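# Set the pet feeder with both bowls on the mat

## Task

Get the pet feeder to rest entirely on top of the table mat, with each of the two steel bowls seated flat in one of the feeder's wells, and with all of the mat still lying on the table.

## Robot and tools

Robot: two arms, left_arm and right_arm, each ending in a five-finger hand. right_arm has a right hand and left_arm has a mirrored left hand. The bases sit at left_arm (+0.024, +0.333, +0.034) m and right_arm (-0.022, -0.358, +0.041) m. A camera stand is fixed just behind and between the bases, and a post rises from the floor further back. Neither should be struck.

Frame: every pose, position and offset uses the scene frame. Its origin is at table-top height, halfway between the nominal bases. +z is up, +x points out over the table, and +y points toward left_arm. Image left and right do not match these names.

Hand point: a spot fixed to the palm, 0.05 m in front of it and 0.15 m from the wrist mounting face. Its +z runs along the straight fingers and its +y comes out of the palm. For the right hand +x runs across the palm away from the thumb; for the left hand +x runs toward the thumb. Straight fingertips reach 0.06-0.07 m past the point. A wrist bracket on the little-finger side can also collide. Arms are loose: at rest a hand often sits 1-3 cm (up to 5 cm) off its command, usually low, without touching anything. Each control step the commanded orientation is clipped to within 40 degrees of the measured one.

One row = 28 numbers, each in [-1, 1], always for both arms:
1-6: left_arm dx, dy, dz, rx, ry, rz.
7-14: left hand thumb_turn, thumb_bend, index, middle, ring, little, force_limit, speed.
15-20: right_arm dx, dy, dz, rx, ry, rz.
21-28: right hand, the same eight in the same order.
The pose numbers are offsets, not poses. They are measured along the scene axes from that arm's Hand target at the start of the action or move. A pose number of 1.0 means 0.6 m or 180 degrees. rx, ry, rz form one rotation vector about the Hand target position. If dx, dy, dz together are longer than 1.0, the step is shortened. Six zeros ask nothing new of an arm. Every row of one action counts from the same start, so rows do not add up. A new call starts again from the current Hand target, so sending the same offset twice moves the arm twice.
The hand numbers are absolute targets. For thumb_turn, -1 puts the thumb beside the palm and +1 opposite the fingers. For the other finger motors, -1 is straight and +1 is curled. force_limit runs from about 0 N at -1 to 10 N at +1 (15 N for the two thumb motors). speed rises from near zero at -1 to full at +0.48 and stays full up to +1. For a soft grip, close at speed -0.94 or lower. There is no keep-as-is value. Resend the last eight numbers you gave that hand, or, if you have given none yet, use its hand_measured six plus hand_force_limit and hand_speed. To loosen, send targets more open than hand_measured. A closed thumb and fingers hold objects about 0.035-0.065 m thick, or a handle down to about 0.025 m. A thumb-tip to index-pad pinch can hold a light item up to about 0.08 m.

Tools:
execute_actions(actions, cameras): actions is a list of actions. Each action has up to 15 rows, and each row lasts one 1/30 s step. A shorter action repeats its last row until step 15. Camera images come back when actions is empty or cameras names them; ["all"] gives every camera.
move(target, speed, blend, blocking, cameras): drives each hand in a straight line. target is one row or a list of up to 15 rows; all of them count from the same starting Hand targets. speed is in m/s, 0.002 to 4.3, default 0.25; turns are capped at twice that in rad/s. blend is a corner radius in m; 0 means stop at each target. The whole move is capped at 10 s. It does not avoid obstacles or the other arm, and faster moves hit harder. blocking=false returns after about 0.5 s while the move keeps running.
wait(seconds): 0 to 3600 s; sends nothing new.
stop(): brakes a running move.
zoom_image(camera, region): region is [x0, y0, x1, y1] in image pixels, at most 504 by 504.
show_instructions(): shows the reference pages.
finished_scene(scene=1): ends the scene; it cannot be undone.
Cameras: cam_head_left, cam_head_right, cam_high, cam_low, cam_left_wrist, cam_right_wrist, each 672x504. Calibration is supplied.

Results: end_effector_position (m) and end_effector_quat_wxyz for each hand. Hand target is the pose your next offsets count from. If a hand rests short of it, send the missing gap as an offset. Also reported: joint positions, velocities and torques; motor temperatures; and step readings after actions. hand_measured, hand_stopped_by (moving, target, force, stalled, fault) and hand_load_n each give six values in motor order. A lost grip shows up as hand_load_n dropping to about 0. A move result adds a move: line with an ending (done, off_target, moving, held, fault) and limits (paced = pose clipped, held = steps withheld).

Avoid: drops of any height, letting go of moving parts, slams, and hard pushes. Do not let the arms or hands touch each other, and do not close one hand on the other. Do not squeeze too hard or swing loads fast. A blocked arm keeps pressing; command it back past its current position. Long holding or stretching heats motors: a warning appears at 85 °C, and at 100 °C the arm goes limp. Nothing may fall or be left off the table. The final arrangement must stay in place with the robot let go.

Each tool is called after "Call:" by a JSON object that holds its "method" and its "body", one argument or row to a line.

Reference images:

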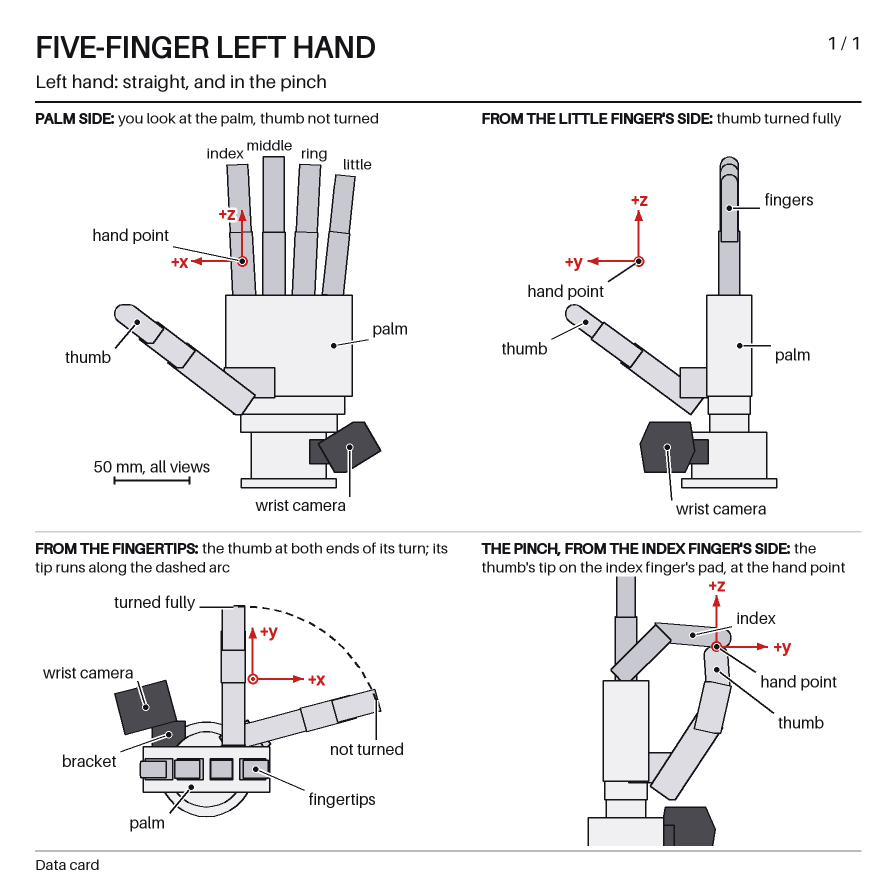

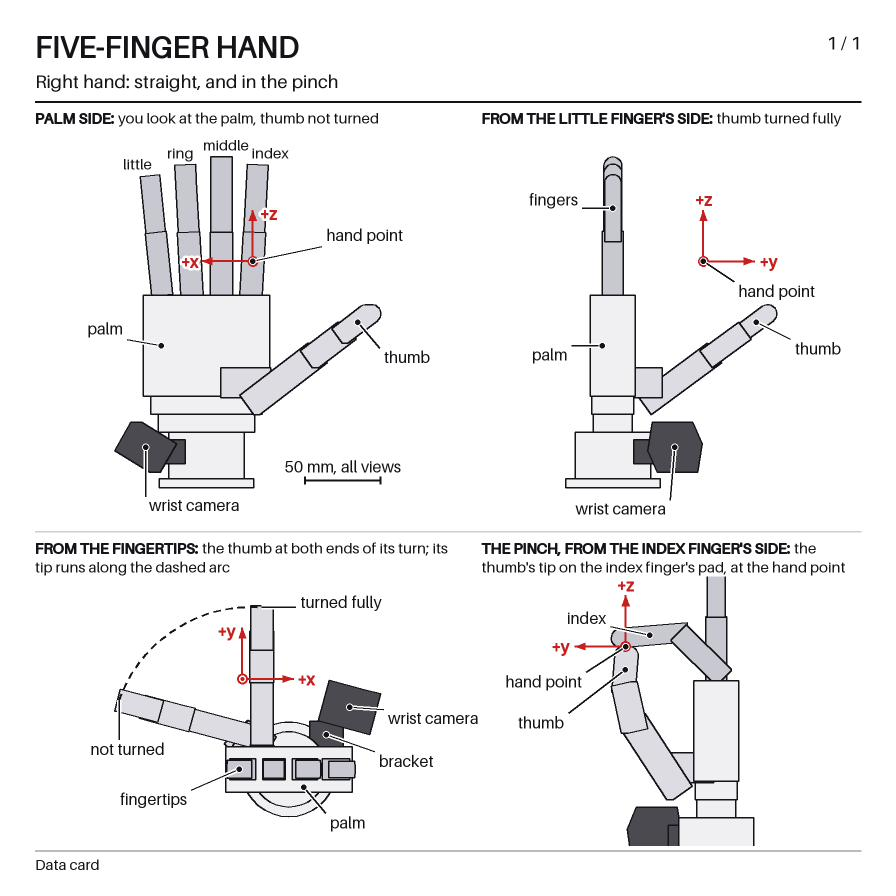

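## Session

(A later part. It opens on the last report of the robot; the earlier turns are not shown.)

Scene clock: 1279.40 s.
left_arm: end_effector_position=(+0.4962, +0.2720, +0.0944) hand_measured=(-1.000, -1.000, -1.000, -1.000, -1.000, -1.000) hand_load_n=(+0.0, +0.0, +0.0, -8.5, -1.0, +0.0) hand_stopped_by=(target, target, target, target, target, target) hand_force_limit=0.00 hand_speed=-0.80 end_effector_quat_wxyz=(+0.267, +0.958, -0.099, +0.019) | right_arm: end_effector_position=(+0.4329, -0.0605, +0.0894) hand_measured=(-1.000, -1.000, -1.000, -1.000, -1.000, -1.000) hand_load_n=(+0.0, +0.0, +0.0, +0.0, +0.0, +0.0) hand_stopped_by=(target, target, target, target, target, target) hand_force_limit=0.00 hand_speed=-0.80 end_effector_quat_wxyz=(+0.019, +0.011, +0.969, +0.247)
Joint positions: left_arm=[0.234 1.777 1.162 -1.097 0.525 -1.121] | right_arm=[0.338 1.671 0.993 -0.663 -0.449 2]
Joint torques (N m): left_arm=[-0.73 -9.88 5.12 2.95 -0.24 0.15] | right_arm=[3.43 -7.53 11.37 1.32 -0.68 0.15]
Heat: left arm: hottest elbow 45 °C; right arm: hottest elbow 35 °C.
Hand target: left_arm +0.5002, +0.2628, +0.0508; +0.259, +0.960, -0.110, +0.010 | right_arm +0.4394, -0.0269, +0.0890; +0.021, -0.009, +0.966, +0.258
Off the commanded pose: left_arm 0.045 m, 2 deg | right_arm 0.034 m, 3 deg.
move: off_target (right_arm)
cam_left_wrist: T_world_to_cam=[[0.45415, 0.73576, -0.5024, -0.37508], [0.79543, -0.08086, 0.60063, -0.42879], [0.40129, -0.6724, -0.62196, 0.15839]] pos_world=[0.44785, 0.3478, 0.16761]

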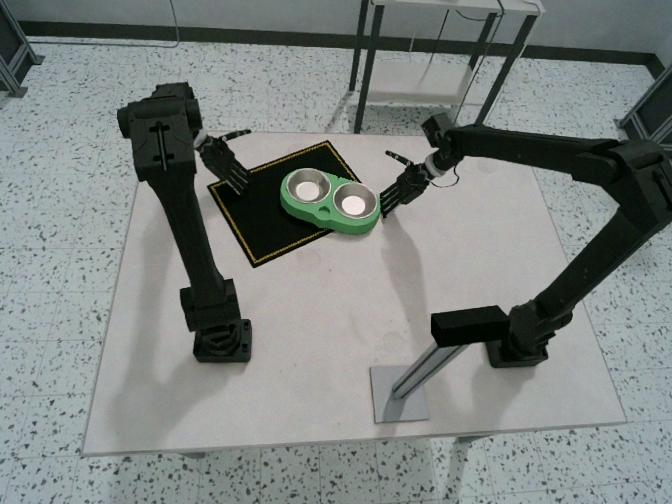

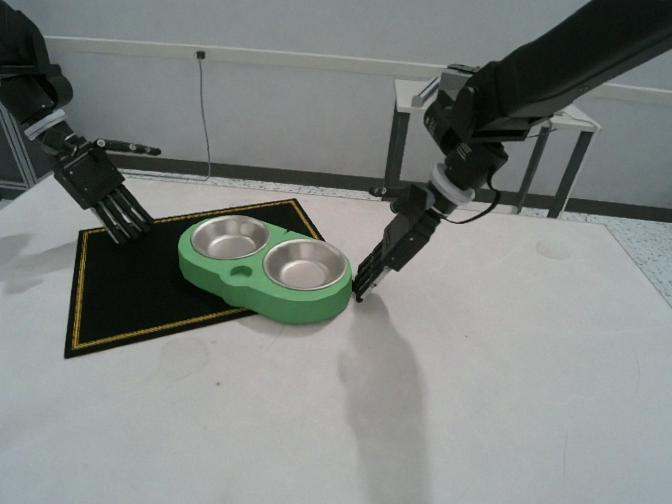

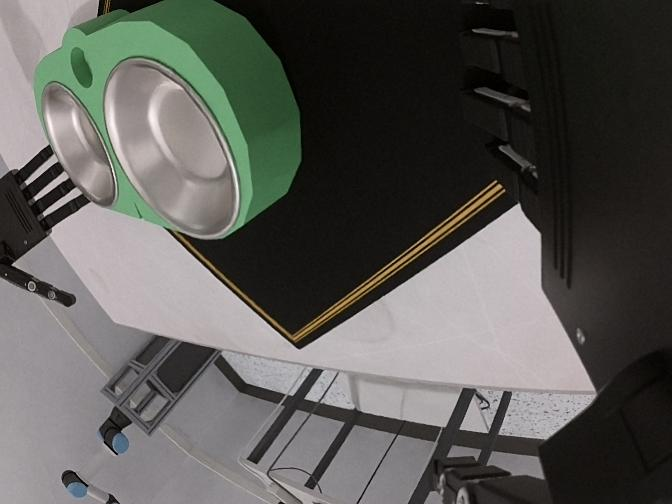

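Call:
{"method": "move", "body": {
  "target": [
    [0.0,0.0,0,0,0,0.0,-1,-1,-1,-1,-1,-1,0,-0.8,0.02,0.08,0.0,0,0,0.0,-1,-1,-1,-1,-1,-1,0,-0.8]
  ],
  "speed": 0.04,
  "cameras": ["cam_head_left", "cam_low", "cam_left_wrist"]
}}

Scene clock: 1283.50 s.
left_arm: end_effector_position=(+0.4962, +0.2720, +0.0944) hand_measured=(-1.000, -1.000, -1.000, -1.000, -1.000, -1.000) hand_load_n=(+0.0, +0.0, +0.0, -8.0, -1.0, +0.0) hand_stopped_by=(target, target, target, target, target, target) hand_force_limit=0.00 hand_speed=-0.80 end_effector_quat_wxyz=(+0.267, +0.958, -0.099, +0.019) | right_arm: end_effector_position=(+0.4586, -0.0415, +0.0897) hand_measured=(-1.000, -1.000, -1.000, -1.000, -1.000, -1.000) hand_load_n=(+0.0, +0.0, +0.0, +0.0, +0.0, +0.0) hand_stopped_by=(target, target, target, target, target, target) hand_force_limit=0.00 hand_speed=-0.80 end_effector_quat_wxyz=(+0.027, +0.027, +0.971, +0.237)
Joint positions: left_arm=[0.234 1.777 1.162 -1.097 0.525 -1.121] | right_arm=[0.371 1.721 1.071 -0.664 -0.412 2.066]
Joint torques (N m): left_arm=[-0.79 -9.82 5.14 2.92 -0.24 0.15] | right_arm=[6.77 -7.59 12.52 1.18 -1.69 0.13]
Heat: left arm: hottest elbow 44 °C; right arm: hottest elbow 36 °C.
Hand target: left_arm +0.5002, +0.2628, +0.0508; +0.259, +0.960, -0.110, +0.010 | right_arm +0.4514, +0.0211, +0.0890; +0.021, -0.009, +0.966, +0.258
Off the commanded pose: left_arm 0.045 m, 2 deg | right_arm 0.063 m, 5 deg.
joint sent to its limit (right arm) — joint 6 (wrist roll), upper limit. The joint targets are off in position, not in orientation.
move: off_target (right_arm)
cam_left_wrist: T_world_to_cam=[[0.45415, 0.73576, -0.5024, -0.37508], [0.79543, -0.08086, 0.60063, -0.42879], [0.40129, -0.6724, -0.62196, 0.15839]] pos_world=[0.44785, 0.3478, 0.16761]

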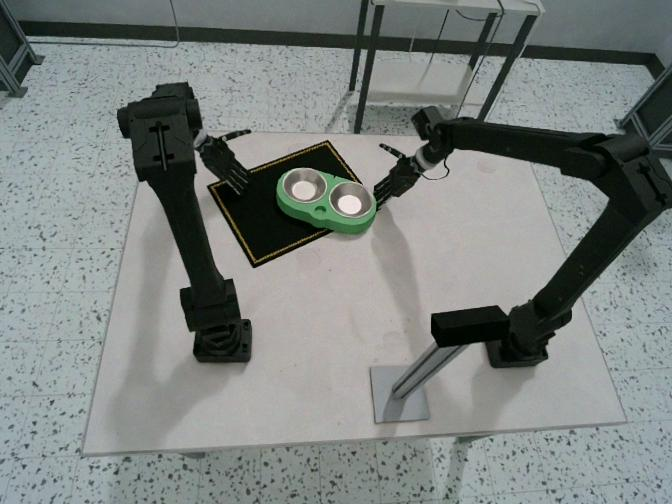

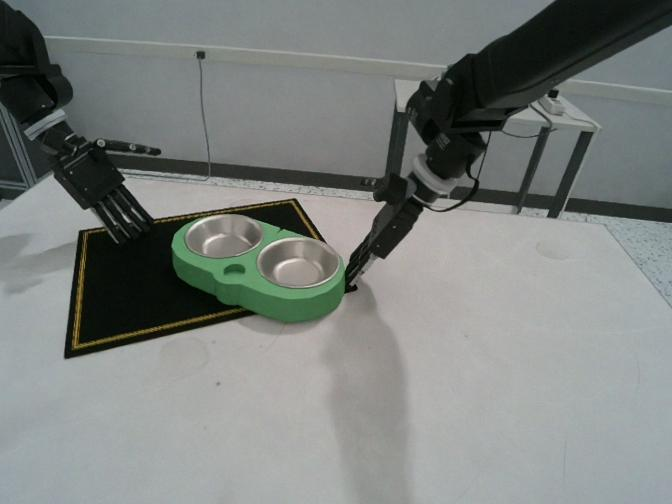

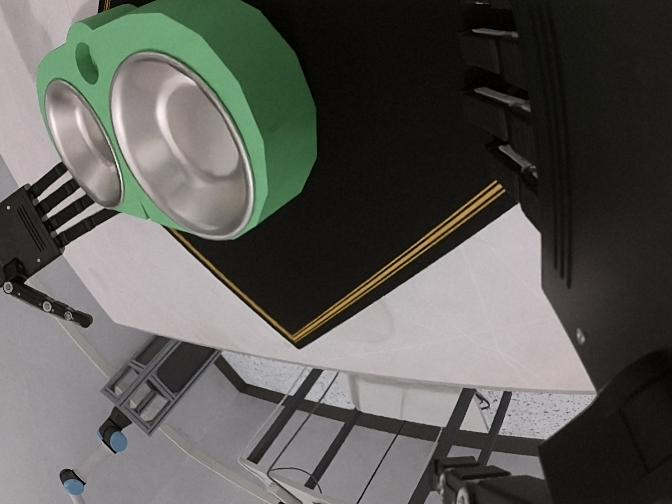

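Call:
{"method": "move", "body": {
  "target": [
    [0.0,0.0,0,0,0,0.0,-1,-1,-1,-1,-1,-1,0,-0.8,-0.036,-0.185,0.01,-0.1653,0.0193,-0.0275,-1,-1,-1,-1,-1,-1,0,-0.8]
  ],
  "speed": 0.1,
  "cameras": ["cam_head_left", "cam_low", "cam_right_wrist"]
}}

Scene clock: 1315.40 s.
left_arm: end_effector_position=(+0.4992, +0.2720, +0.0947) hand_measured=(-1.000, -1.000, -1.000, -1.000, -1.000, -1.000) hand_load_n=(+0.0, +0.0, +0.0, -8.5, -1.0, +0.0) hand_stopped_by=(target, target, target, target, target, target) hand_force_limit=0.00 hand_speed=-0.80 end_effector_quat_wxyz=(+0.267, +0.958, -0.101, +0.026) | right_arm: end_effector_position=(+0.4050, -0.1002, +0.0651) hand_measured=(-1.000, -1.000, -1.000, -1.000, -1.000, -1.000) hand_load_n=(+0.0, +0.0, +0.0, +0.0, +0.0, +0.0) hand_stopped_by=(target, target, target, target, target, target) hand_force_limit=0.00 hand_speed=-0.80 end_effector_quat_wxyz=(-0.032, +0.016, +0.999, -0.012)
Joint positions: left_arm=[0.234 1.777 1.162 -1.083 0.53 -1.121] | right_arm=[0.449 1.694 1.134 -1.08 -0.009 2.066]
Joint torques (N m): left_arm=[-0.79 -9.99 5.19 2.48 -0.48 0.15] | right_arm=[-0.03 -12.45 12.22 -0.17 0.04 0.13]
Motor temperatures (°C): left_arm=[28 32 41 27 32 26] | right_arm=[27 28 39 26 35 27]
Heat: left arm: hottest elbow 41 °C; right arm: hottest elbow 39 °C.
Hand target: left_arm +0.5002, +0.2628, +0.0508; +0.259, +0.960, -0.110, +0.010 | right_arm +0.4298, -0.0899, +0.0950; +0.000, +0.035, +0.999, +0.000
Off the commanded pose: left_arm 0.045 m, 2 deg | right_arm 0.040 m, 5 deg.
joint sent to its limit (right arm) — joint 6 (wrist roll), upper limit. The joint targets are off in position, not in orientation.
move: off_target (right_arm)
cam_right_wrist: T_world_to_cam=[[-0.19322, 0.97955, 0.05616, 0.16628], [0.8894, 0.15069, 0.43158, -0.36575], [0.41429, 0.13334, -0.90032, 0.01935]] pos_world=[0.34941, -0.11034, 0.16593]

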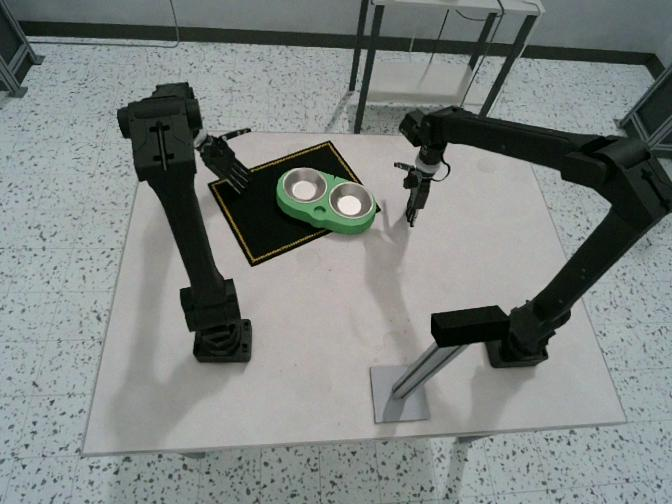

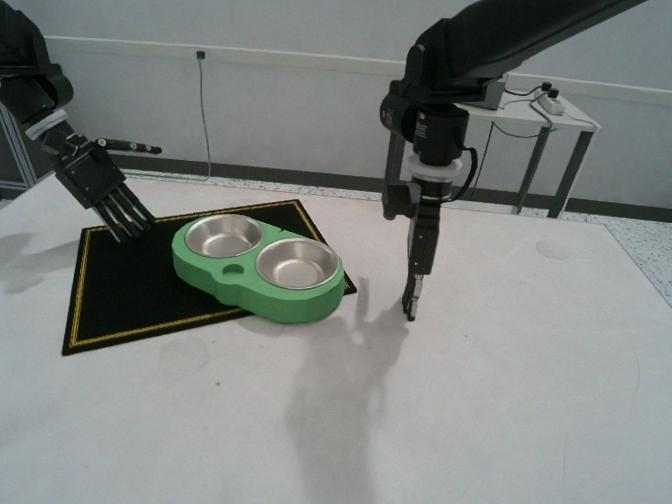

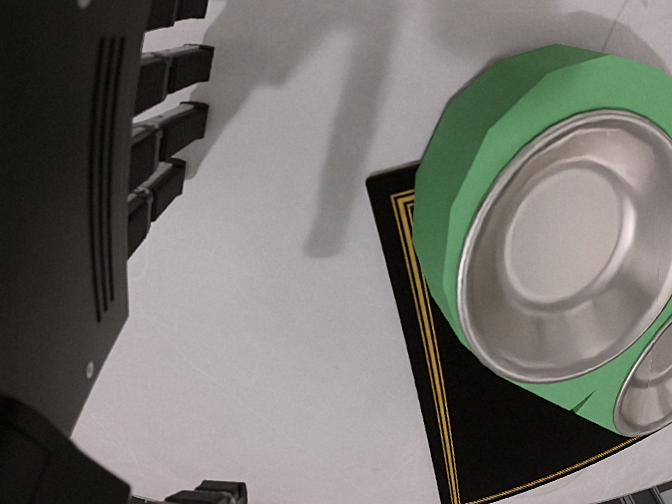

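Call:
{"method": "move", "body": {
  "target": [
    [0.0,0.0,0,0,0,0.0,-1,-1,-1,-1,-1,-1,0,-0.8,0.0,-0.0,0.05,0,0,0.033,-1,-1,-1,-1,-1,-1,0,-0.8]
  ],
  "speed": 0.1,
  "cameras": []
}}

Scene clock: 1326.43 s.
left_arm: end_effector_position=(+0.4992, +0.2720, +0.0947) hand_measured=(-1.000, -1.000, -1.000, -1.000, -1.000, -1.000) hand_load_n=(+0.0, +0.0, +0.0, -8.5, -1.0, +0.0) hand_stopped_by=(target, target, target, target, target, target) hand_force_limit=0.00 hand_speed=-0.80 end_effector_quat_wxyz=(+0.267, +0.958, -0.101, +0.026) | right_arm: end_effector_position=(+0.4085, -0.0975, +0.0991) hand_measured=(-1.000, -1.000, -1.000, -1.000, -1.000, -1.000) hand_load_n=(+0.0, +0.0, +0.0, +0.0, +0.0, +0.0) hand_stopped_by=(target, target, target, target, target, target) hand_force_limit=0.00 hand_speed=-0.80 end_effector_quat_wxyz=(-0.026, -0.010, +1.000, -0.014)
Joint positions: left_arm=[0.234 1.777 1.162 -1.083 0.53 -1.121] | right_arm=[0.449 1.658 1.19 -1.161 0.002 2.014]
Joint torques (N m): left_arm=[-0.67 -9.82 5.15 2.47 -0.47 0.14] | right_arm=[-0.21 -11.69 12.49 -0.14 0.02 -0.1]
Heat: left arm: hottest elbow 41 °C; right arm: hottest elbow 40 °C.
Hand target: left_arm +0.5002, +0.2628, +0.0508; +0.259, +0.960, -0.110, +0.010 | right_arm +0.4298, -0.0899, +0.1250; +0.000, -0.017, +1.000, +0.000
Off the commanded pose: left_arm 0.045 m, 2 deg | right_arm 0.034 m, 4 deg.
move: off_target (right_arm)

Call:
{"method": "move", "body": {
  "target": [
    [0.0,0.0,0,0,0,0.0,-1,-1,-1,-1,-1,-1,0,-0.8,0.025,0.07,-0.02,0,0,0.0,-1,-1,-1,-1,-1,-1,0,-0.8]
  ],
  "speed": 0.08,
  "cameras": ["cam_right_wrist","cam_low"]
}}

Scene clock: 1331.60 s.
left_arm: end_effector_position=(+0.4992, +0.2720, +0.0947) hand_measured=(-1.000, -1.000, -1.000, -1.000, -1.000, -1.000) hand_load_n=(+0.0, +0.0, +0.0, -8.5, -0.5, +0.0) hand_stopped_by=(target, target, target, target, target, target) hand_force_limit=0.00 hand_speed=-0.80 end_effector_quat_wxyz=(+0.267, +0.958, -0.101, +0.026) | right_arm: end_effector_position=(+0.4227, -0.0620, +0.0927) hand_measured=(-1.000, -1.000, -1.000, -1.000, -1.000, -1.000) hand_load_n=(+0.0, +0.0, +0.0, +0.0, +0.0, +0.0) hand_stopped_by=(target, target, target, target, target, target) hand_force_limit=0.00 hand_speed=-0.80 end_effector_quat_wxyz=(-0.023, -0.025, +0.999, -0.014)
Joint positions: left_arm=[0.234 1.777 1.162 -1.083 0.53 -1.121] | right_arm=[0.5 1.734 1.271 -1.161 0.003 2.035]
Joint torques (N m): left_arm=[-0.67 -9.82 5.18 2.48 -0.47 0.15] | right_arm=[0.67 -11.75 12.94 0.02 -0.03 0.16]
Heat: left arm: hottest elbow 41 °C; right arm: hottest elbow 40 °C.
Hand target: left_arm +0.5002, +0.2628, +0.0508; +0.259, +0.960, -0.110, +0.010 | right_arm +0.4448, -0.0479, +0.1130; +0.000, -0.017, +1.000, +0.000
Off the commanded pose: left_arm 0.045 m, 2 deg | right_arm 0.033 m, 3 deg.
move: off_target (right_arm)
cam_right_wrist: T_world_to_cam=[[-0.27382, 0.96048, 0.05002, 0.16421], [0.86589, 0.22355, 0.4475, -0.38614], [0.41863, 0.16585, -0.89288, 0.03116]] pos_world=[0.36627, -0.07657, 0.1924]
Images, in order (width x height): cam_low 672x504, cam_right_wrist 672x504.

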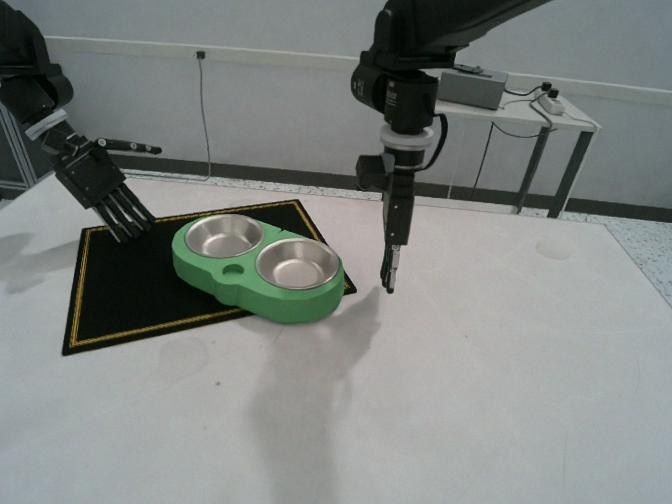

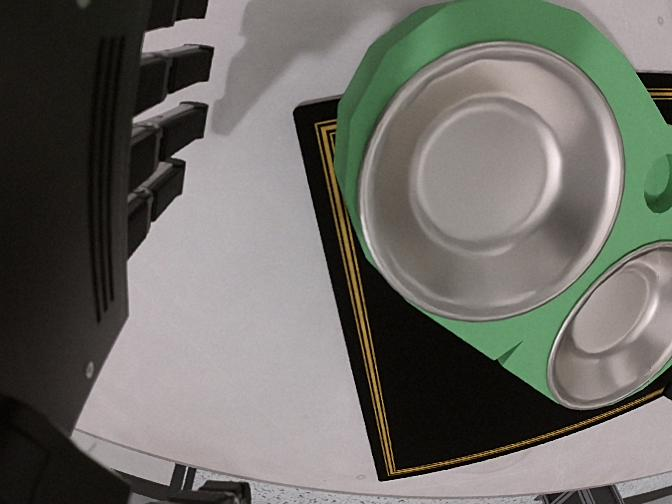

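Call:
{"method": "move", "body": {
  "target": [
    [0.0,0.0,0,0,0,0.0,-1,-1,-1,-1,-1,-1,0,-0.8,-0.008,0.147,-0.01,0,0,0.0,-1,-1,-1,-1,-1,-1,0,-0.8]
  ],
  "speed": 0.05,
  "cameras": ["cam_right_wrist","cam_low", "cam_head_left"]
}}

Scene clock: 1340.17 s.
left_arm: end_effector_position=(+0.4992, +0.2720, +0.0947) hand_measured=(-1.000, -1.000, -1.000, -1.000, -1.000, -1.000) hand_load_n=(+0.0, +0.0, -0.5, -9.0, -0.5, +0.0) hand_stopped_by=(target, target, target, target, target, target) hand_force_limit=0.00 hand_speed=-0.80 end_effector_quat_wxyz=(+0.267, +0.958, -0.101, +0.026) | right_arm: end_effector_position=(+0.4286, +0.0134, +0.0883) hand_measured=(-1.000, -1.000, -1.000, -1.000, -1.000, -1.000) hand_load_n=(+0.0, +0.0, +0.0, +0.0, +0.0, +0.0) hand_stopped_by=(target, target, target, target, target, target) hand_force_limit=0.00 hand_speed=-0.80 end_effector_quat_wxyz=(-0.025, -0.067, +0.997, -0.002)
Joint positions: left_arm=[0.234 1.777 1.162 -1.083 0.53 -1.121] | right_arm=[0.601 1.85 1.421 -1.187 -0.023 2.051]
Joint torques (N m): left_arm=[-0.67 -9.82 5.18 2.48 -0.48 0.14] | right_arm=[1.2 -12.92 13.38 -0.05 -0.44 0.16]
Heat: left arm: hottest elbow 40 °C; right arm: hottest elbow 40 °C.
Hand target: left_arm +0.5002, +0.2628, +0.0508; +0.259, +0.960, -0.110, +0.010 | right_arm +0.4400, +0.0403, +0.1070; +0.000, -0.017, +1.000, +0.000
Off the commanded pose: left_arm 0.045 m, 2 deg | right_arm 0.035 m, 7 deg.
joint sent to its limit (right arm) — joint 6 (wrist roll), upper limit. The joint targets are off in position and orientation.
move: off_target (right_arm)
cam_right_wrist: T_world_to_cam=[[-0.35344, 0.93234, 0.07631, 0.12579], [0.84764, 0.28469, 0.44774, -0.39916], [0.39572, 0.22293, -0.8909, 0.02119]] pos_world=[0.37442, -0.00837, 0.188]
Images, in order (width x height): cam_head_left 672x504, cam_low 672x504, cam_right_wrist 672x504.

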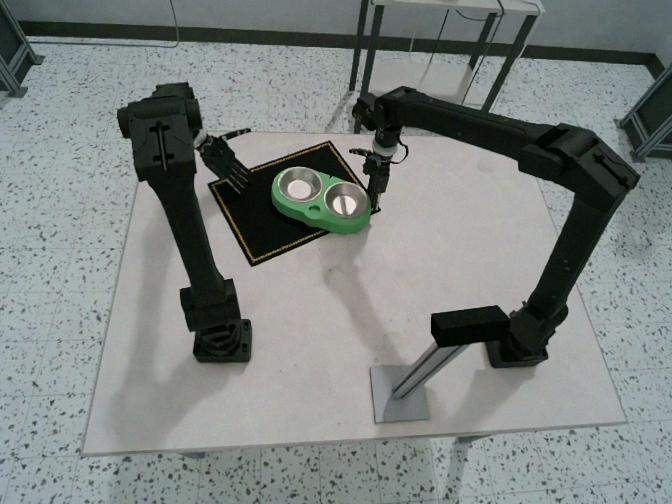

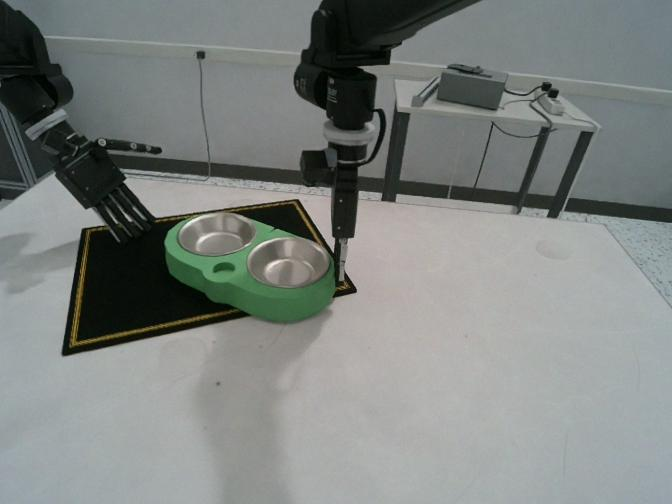

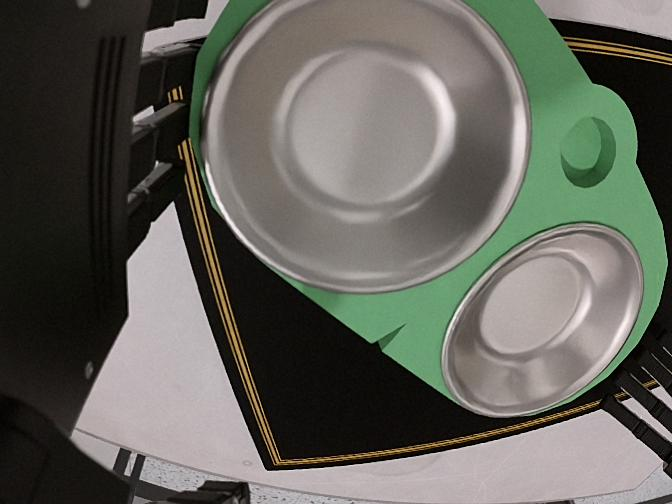

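Call:
{"method": "zoom_image", "body": {
  "camera": "cam_head_left",
  "region": [200, 120, 420, 280]
}}

Scaled by 2.291 from the camera's image (finer frame: 960x720).

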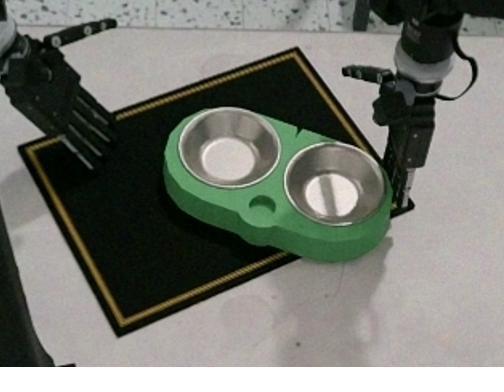

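Call:
{"method": "move", "body": {
  "target": [
    [0.0,0.0,0,0,0,0.0,-1,-1,-1,-1,-1,-1,0,-0.8,0.008,0.062,0.0,0,0,0.05,-1,-1,-1,-1,-1,-1,0,-0.8]
  ],
  "speed": 0.05,
  "cameras": ["cam_right_wrist","cam_low", "cam_head_left"]
}}

Call:
{"method": "zoom_image", "body": {
  "camera": "cam_head_left",
  "region": [200, 120, 420, 280]
}}

Scene clock: 1358.40 s.
left_arm: end_effector_position=(+0.4992, +0.2720, +0.0947) hand_measured=(-1.000, -1.000, -1.000, -1.000, -1.000, -1.000) hand_load_n=(+0.0, +0.0, +0.0, -8.5, -0.5, +0.0) hand_stopped_by=(target, target, target, target, target, target) hand_force_limit=0.00 hand_speed=-0.80 end_effector_quat_wxyz=(+0.267, +0.958, -0.101, +0.026) | right_arm: end_effector_position=(+0.4341, +0.0508, +0.0872) hand_measured=(-1.000, -1.000, -1.000, -1.000, -1.000, -1.000) hand_load_n=(+0.0, +0.0, +0.0, +0.0, +0.0, +0.0) hand_stopped_by=(target, target, target, target, target, target) hand_force_limit=0.00 hand_speed=-0.80 end_effector_quat_wxyz=(-0.020, -0.095, +0.995, -0.016)
Joint positions: left_arm=[0.234 1.777 1.162 -1.083 0.53 -1.121] | right_arm=[0.654 1.922 1.532 -1.23 0.005 2.051]
Joint torques (N m): left_arm=[-0.67 -9.93 5.15 2.48 -0.47 0.14] | right_arm=[1.14 -14.1 13.67 -0.06 -0.06 0.16]
Heat: left arm: hottest elbow 40 °C; right arm: hottest elbow 41 °C.
Hand target: left_arm +0.5002, +0.2628, +0.0508; +0.259, +0.960, -0.110, +0.010 | right_arm +0.4448, +0.0775, +0.1070; +0.000, -0.095, +0.995, +0.000
Off the commanded pose: left_arm 0.045 m, 2 deg | right_arm 0.035 m, 3 deg.
joint sent to its limit (right arm) — joint 6 (wrist roll), upper limit. The joint targets are off in position, not in orientation.
move: off_target (right_arm)
cam_right_wrist: T_world_to_cam=[[-0.40509, 0.91299, 0.04854, 0.11877], [0.82459, 0.3419, 0.45073, -0.40718], [0.39492, 0.22262, -0.89134, 0.01014]] pos_world=[0.37987, 0.02852, 0.1868]
Images, in order (width x height): cam_head_left 672x504, cam_low 672x504, cam_right_wrist 672x504.

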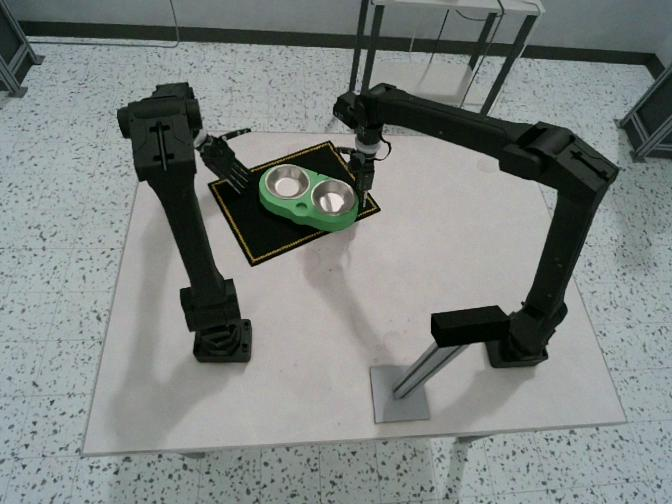

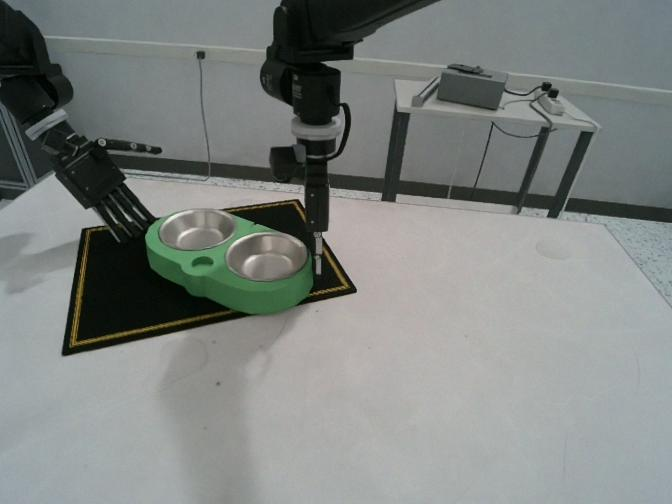

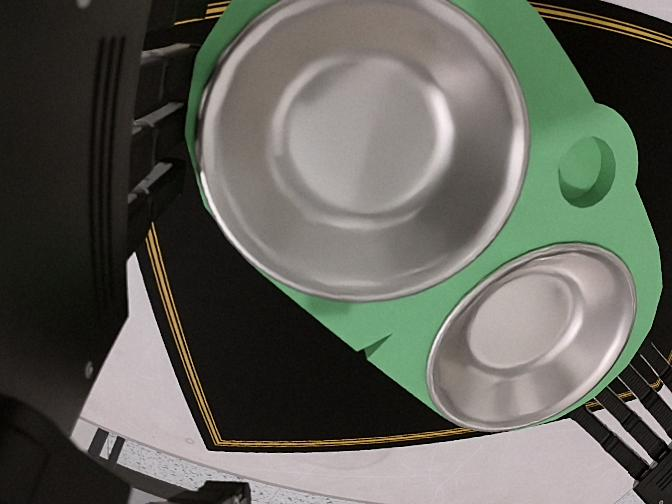

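Scaled by 2.291 from the camera's image (finer frame: 960x720).

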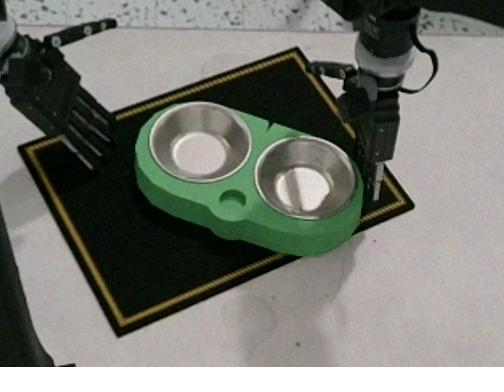

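Call:
{"method": "move", "body": {
  "target": [
    [0.0,0.0,0,0,0,0.0,-1,-1,-1,-1,-1,-1,0,-0.8,0.015,0.052,0.0,0,0,0.025,-1,-1,-1,-1,-1,-1,0,-0.8]
  ],
  "speed": 0.05,
  "cameras": ["cam_right_wrist","cam_low", "cam_head_left"]
}}

Call:
{"method": "zoom_image", "body": {
  "camera": "cam_head_left",
  "region": [200, 120, 420, 280]
}}

Scene clock: 1367.50 s.
left_arm: end_effector_position=(+0.4992, +0.2718, +0.0949) hand_measured=(-1.000, -1.000, -1.000, -1.000, -1.000, -1.000) hand_load_n=(+0.0, +0.0, +0.0, -8.0, -2.0, +0.0) hand_stopped_by=(target, target, target, target, target, target) hand_force_limit=0.00 hand_speed=-0.80 end_effector_quat_wxyz=(+0.268, +0.958, -0.101, +0.026) | right_arm: end_effector_position=(+0.4472, +0.0798, +0.0875) hand_measured=(-1.000, -1.000, -1.000, -1.000, -1.000, -1.000) hand_load_n=(+0.0, +0.0, +0.0, +0.0, +0.0, +0.0) hand_stopped_by=(target, target, target, target, target, target) hand_force_limit=0.00 hand_speed=-0.80 end_effector_quat_wxyz=(-0.020, -0.116, +0.993, -0.017)
Joint positions: left_arm=[0.234 1.777 1.162 -1.083 0.531 -1.121] | right_arm=[0.676 1.997 1.651 -1.276 0.007 2.029]
Joint torques (N m): left_arm=[-0.73 -9.76 5.18 2.47 -0.49 0.15] | right_arm=[1.26 -15.09 13.98 0.01 -0.11 -0.06]
Heat: left arm: hottest elbow 39 °C; right arm: hottest elbow 42 °C.
Hand target: left_arm +0.5002, +0.2628, +0.0508; +0.259, +0.960, -0.110, +0.010 | right_arm +0.4538, +0.1087, +0.1070; +0.000, -0.134, +0.991, +0.000
Off the commanded pose: left_arm 0.045 m, 2 deg | right_arm 0.035 m, 4 deg.
move: off_target (right_arm)
cam_right_wrist: T_world_to_cam=[[-0.44393, 0.89479, 0.0477, 0.11649], [0.80957, 0.37769, 0.44938, -0.42404], [0.38409, 0.23811, -0.89207, 0.00235]] pos_world=[0.3941, 0.05536, 0.1871]
Images, in order (width x height): cam_head_left 672x504, cam_low 672x504, cam_right_wrist 672x504.

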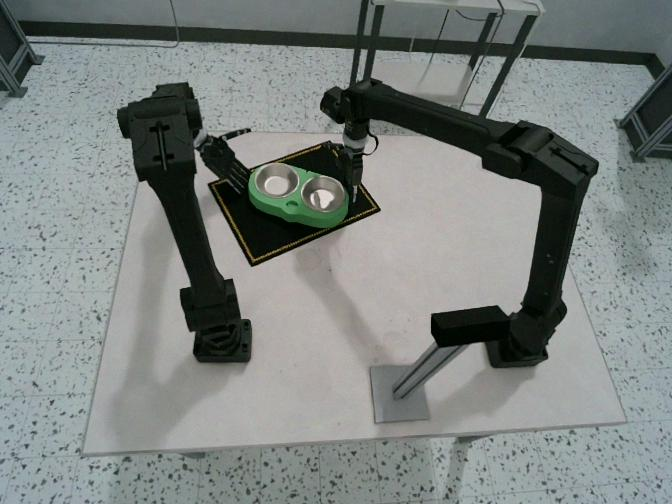

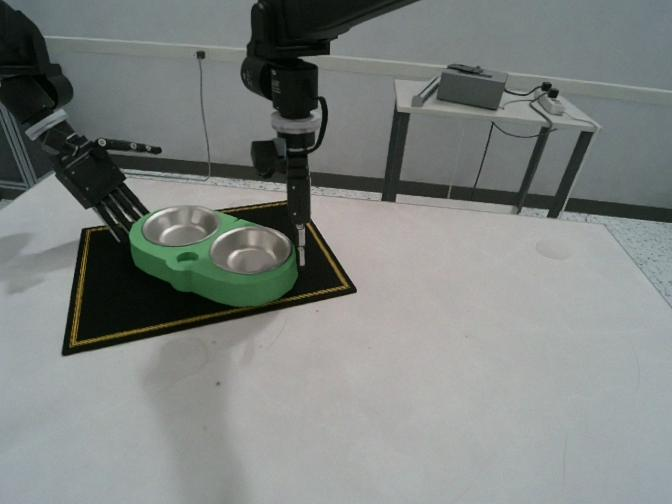

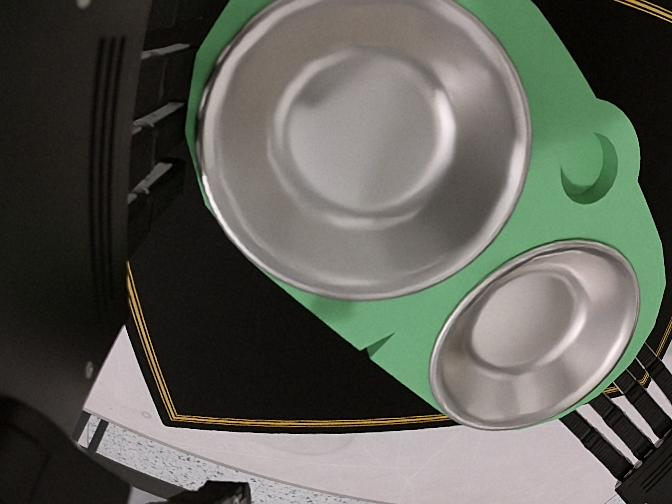

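Scaled by 2.291 from the camera's image (finer frame: 960x720).

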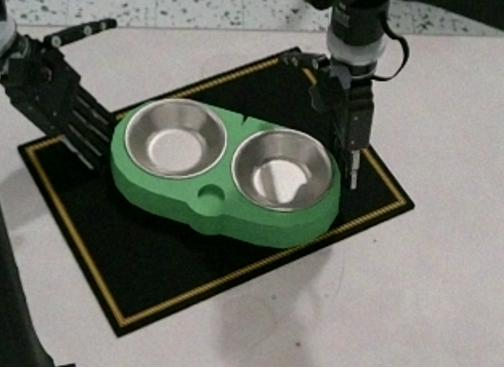

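Call:
{"method": "move", "body": {
  "target": [
    [0.0,0.0,0,0,0,0.0,-1,-1,-1,-1,-1,-1,0,-0.8,-0.01,-0.1,0.0,0,0,0.0,-1,-1,-1,-1,-1,-1,0,-0.8],
    [0.0,0.0,0,0,0,0.0,-1,-1,-1,-1,-1,-1,0,-0.8,-0.01,-0.12,0.15,0,0,0.0,-1,-1,-1,-1,-1,-1,0,-0.8]
  ],
  "speed": 0.08,
  "blend": [0.02,0],
  "cameras": ["cam_low"]
}}

Call:
{"method": "move", "body": {
  "target": [
    [0.0,0.01,0.07,0,0,0.0,-1,-1,-1,-1,-1,-1,0,-0.8,0,0,0.0,0,0,0.0,-1,-1,-1,-1,-1,-1,0,-0.8]
  ],
  "speed": 0.04,
  "cameras": ["cam_low", "cam_left_wrist"]
}}

Scene clock: 1377.67 s.
left_arm: end_effector_position=(+0.4992, +0.2718, +0.0949) hand_measured=(-1.000, -1.000, -1.000, -1.000, -1.000, -1.000) hand_load_n=(+0.0, +0.0, +0.0, -8.0, -2.0, +0.0) hand_stopped_by=(target, target, target, target, target, target) hand_force_limit=0.00 hand_speed=-0.80 end_effector_quat_wxyz=(+0.268, +0.958, -0.101, +0.026) | right_arm: end_effector_position=(+0.4294, +0.0305, +0.1660) hand_measured=(-1.000, -1.000, -1.000, -1.000, -1.000, -1.000) hand_load_n=(+0.0, +0.0, +0.0, +0.0, +0.0, +0.0) hand_stopped_by=(target, target, target, target, target, target) hand_force_limit=0.00 hand_speed=-0.80 end_effector_quat_wxyz=(-0.026, -0.130, +0.991, -0.018)
Joint positions: left_arm=[0.234 1.777 1.162 -1.083 0.531 -1.121] | right_arm=[0.624 1.836 1.621 -1.419 0.007 1.948]
Joint torques (N m): left_arm=[-0.62 -9.76 5.19 2.45 -0.49 0.14] | right_arm=[-1.14 -15.09 13.59 -0.17 -0.09 -0.09]
Heat: left arm: hottest elbow 39 °C; right arm: hottest elbow 43 °C.
Hand target: left_arm +0.5002, +0.2628, +0.0508; +0.259, +0.960, -0.110, +0.010 | right_arm +0.4478, +0.0367, +0.1970; +0.000, -0.134, +0.991, +0.000
Off the commanded pose: left_arm 0.045 m, 2 deg | right_arm 0.037 m, 4 deg.
move: off_target (right_arm)

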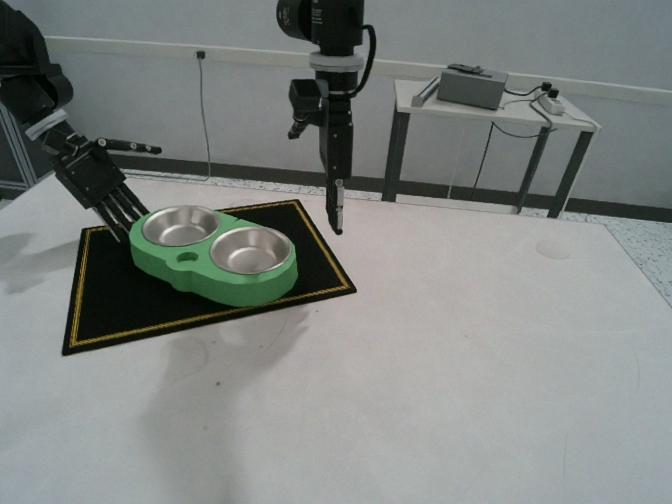

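Scene clock: 1379.27 s.
left_arm: end_effector_position=(+0.4990, +0.2702, +0.0963) hand_measured=(-1.000, -1.000, -1.000, -1.000, -1.000, -1.000) hand_load_n=(+0.0, +0.0, +0.0, -2.5, +0.0, +0.0) hand_stopped_by=(target, target, target, target, target, target) hand_force_limit=0.00 hand_speed=-0.80 end_effector_quat_wxyz=(+0.266, +0.958, -0.104, +0.023) | right_arm: end_effector_position=(+0.4294, +0.0305, +0.1660) hand_measured=(-1.000, -1.000, -1.000, -1.000, -1.000, -1.000) hand_load_n=(+0.0, +0.0, +0.0, +0.0, +0.0, +0.0) hand_stopped_by=(target, target, target, target, target, target) hand_force_limit=0.00 hand_speed=-0.80 end_effector_quat_wxyz=(-0.026, -0.130, +0.991, -0.018)
Joint positions: left_arm=[0.23 1.777 1.168 -1.094 0.527 -1.119] | right_arm=[0.624 1.836 1.621 -1.419 0.007 1.948]
Joint torques (N m): left_arm=[0.03 -14.74 8.58 -0.34 -0.37 0.19] | right_arm=[-1.14 -15.09 13.65 -0.18 -0.09 -0.09]
Heat: left arm: hottest elbow 39 °C; right arm: hottest elbow 43 °C.
Hand target: left_arm +0.5002, +0.2688, +0.0928; +0.259, +0.960, -0.110, +0.010 | right_arm +0.4478, +0.0367, +0.1970; +0.000, -0.134, +0.991, +0.000
Off the commanded pose: left_arm 0.004 m, 2 deg | right_arm 0.037 m, 4 deg.
move: done
cam_left_wrist: T_world_to_cam=[[0.46342, 0.73331, -0.49749, -0.37855], [0.78882, -0.08558, 0.60864, -0.42864], [0.40375, -0.67449, -0.61811, 0.15623]] pos_world=[0.45047, 0.34629, 0.16913]

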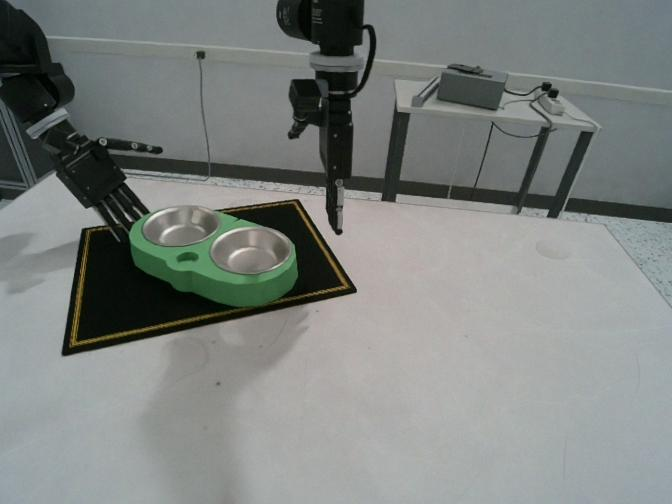

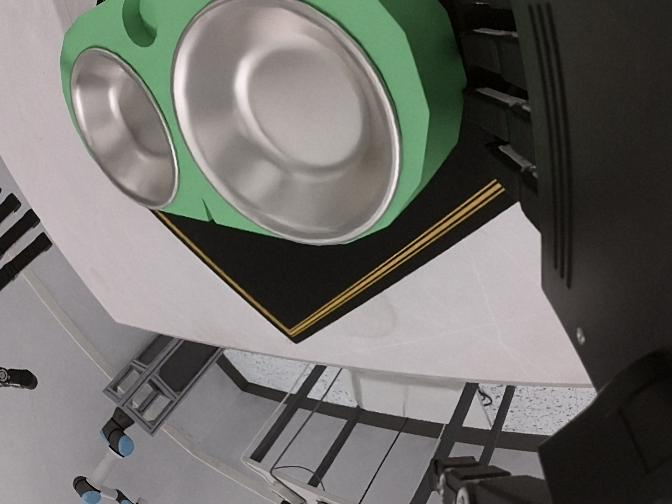

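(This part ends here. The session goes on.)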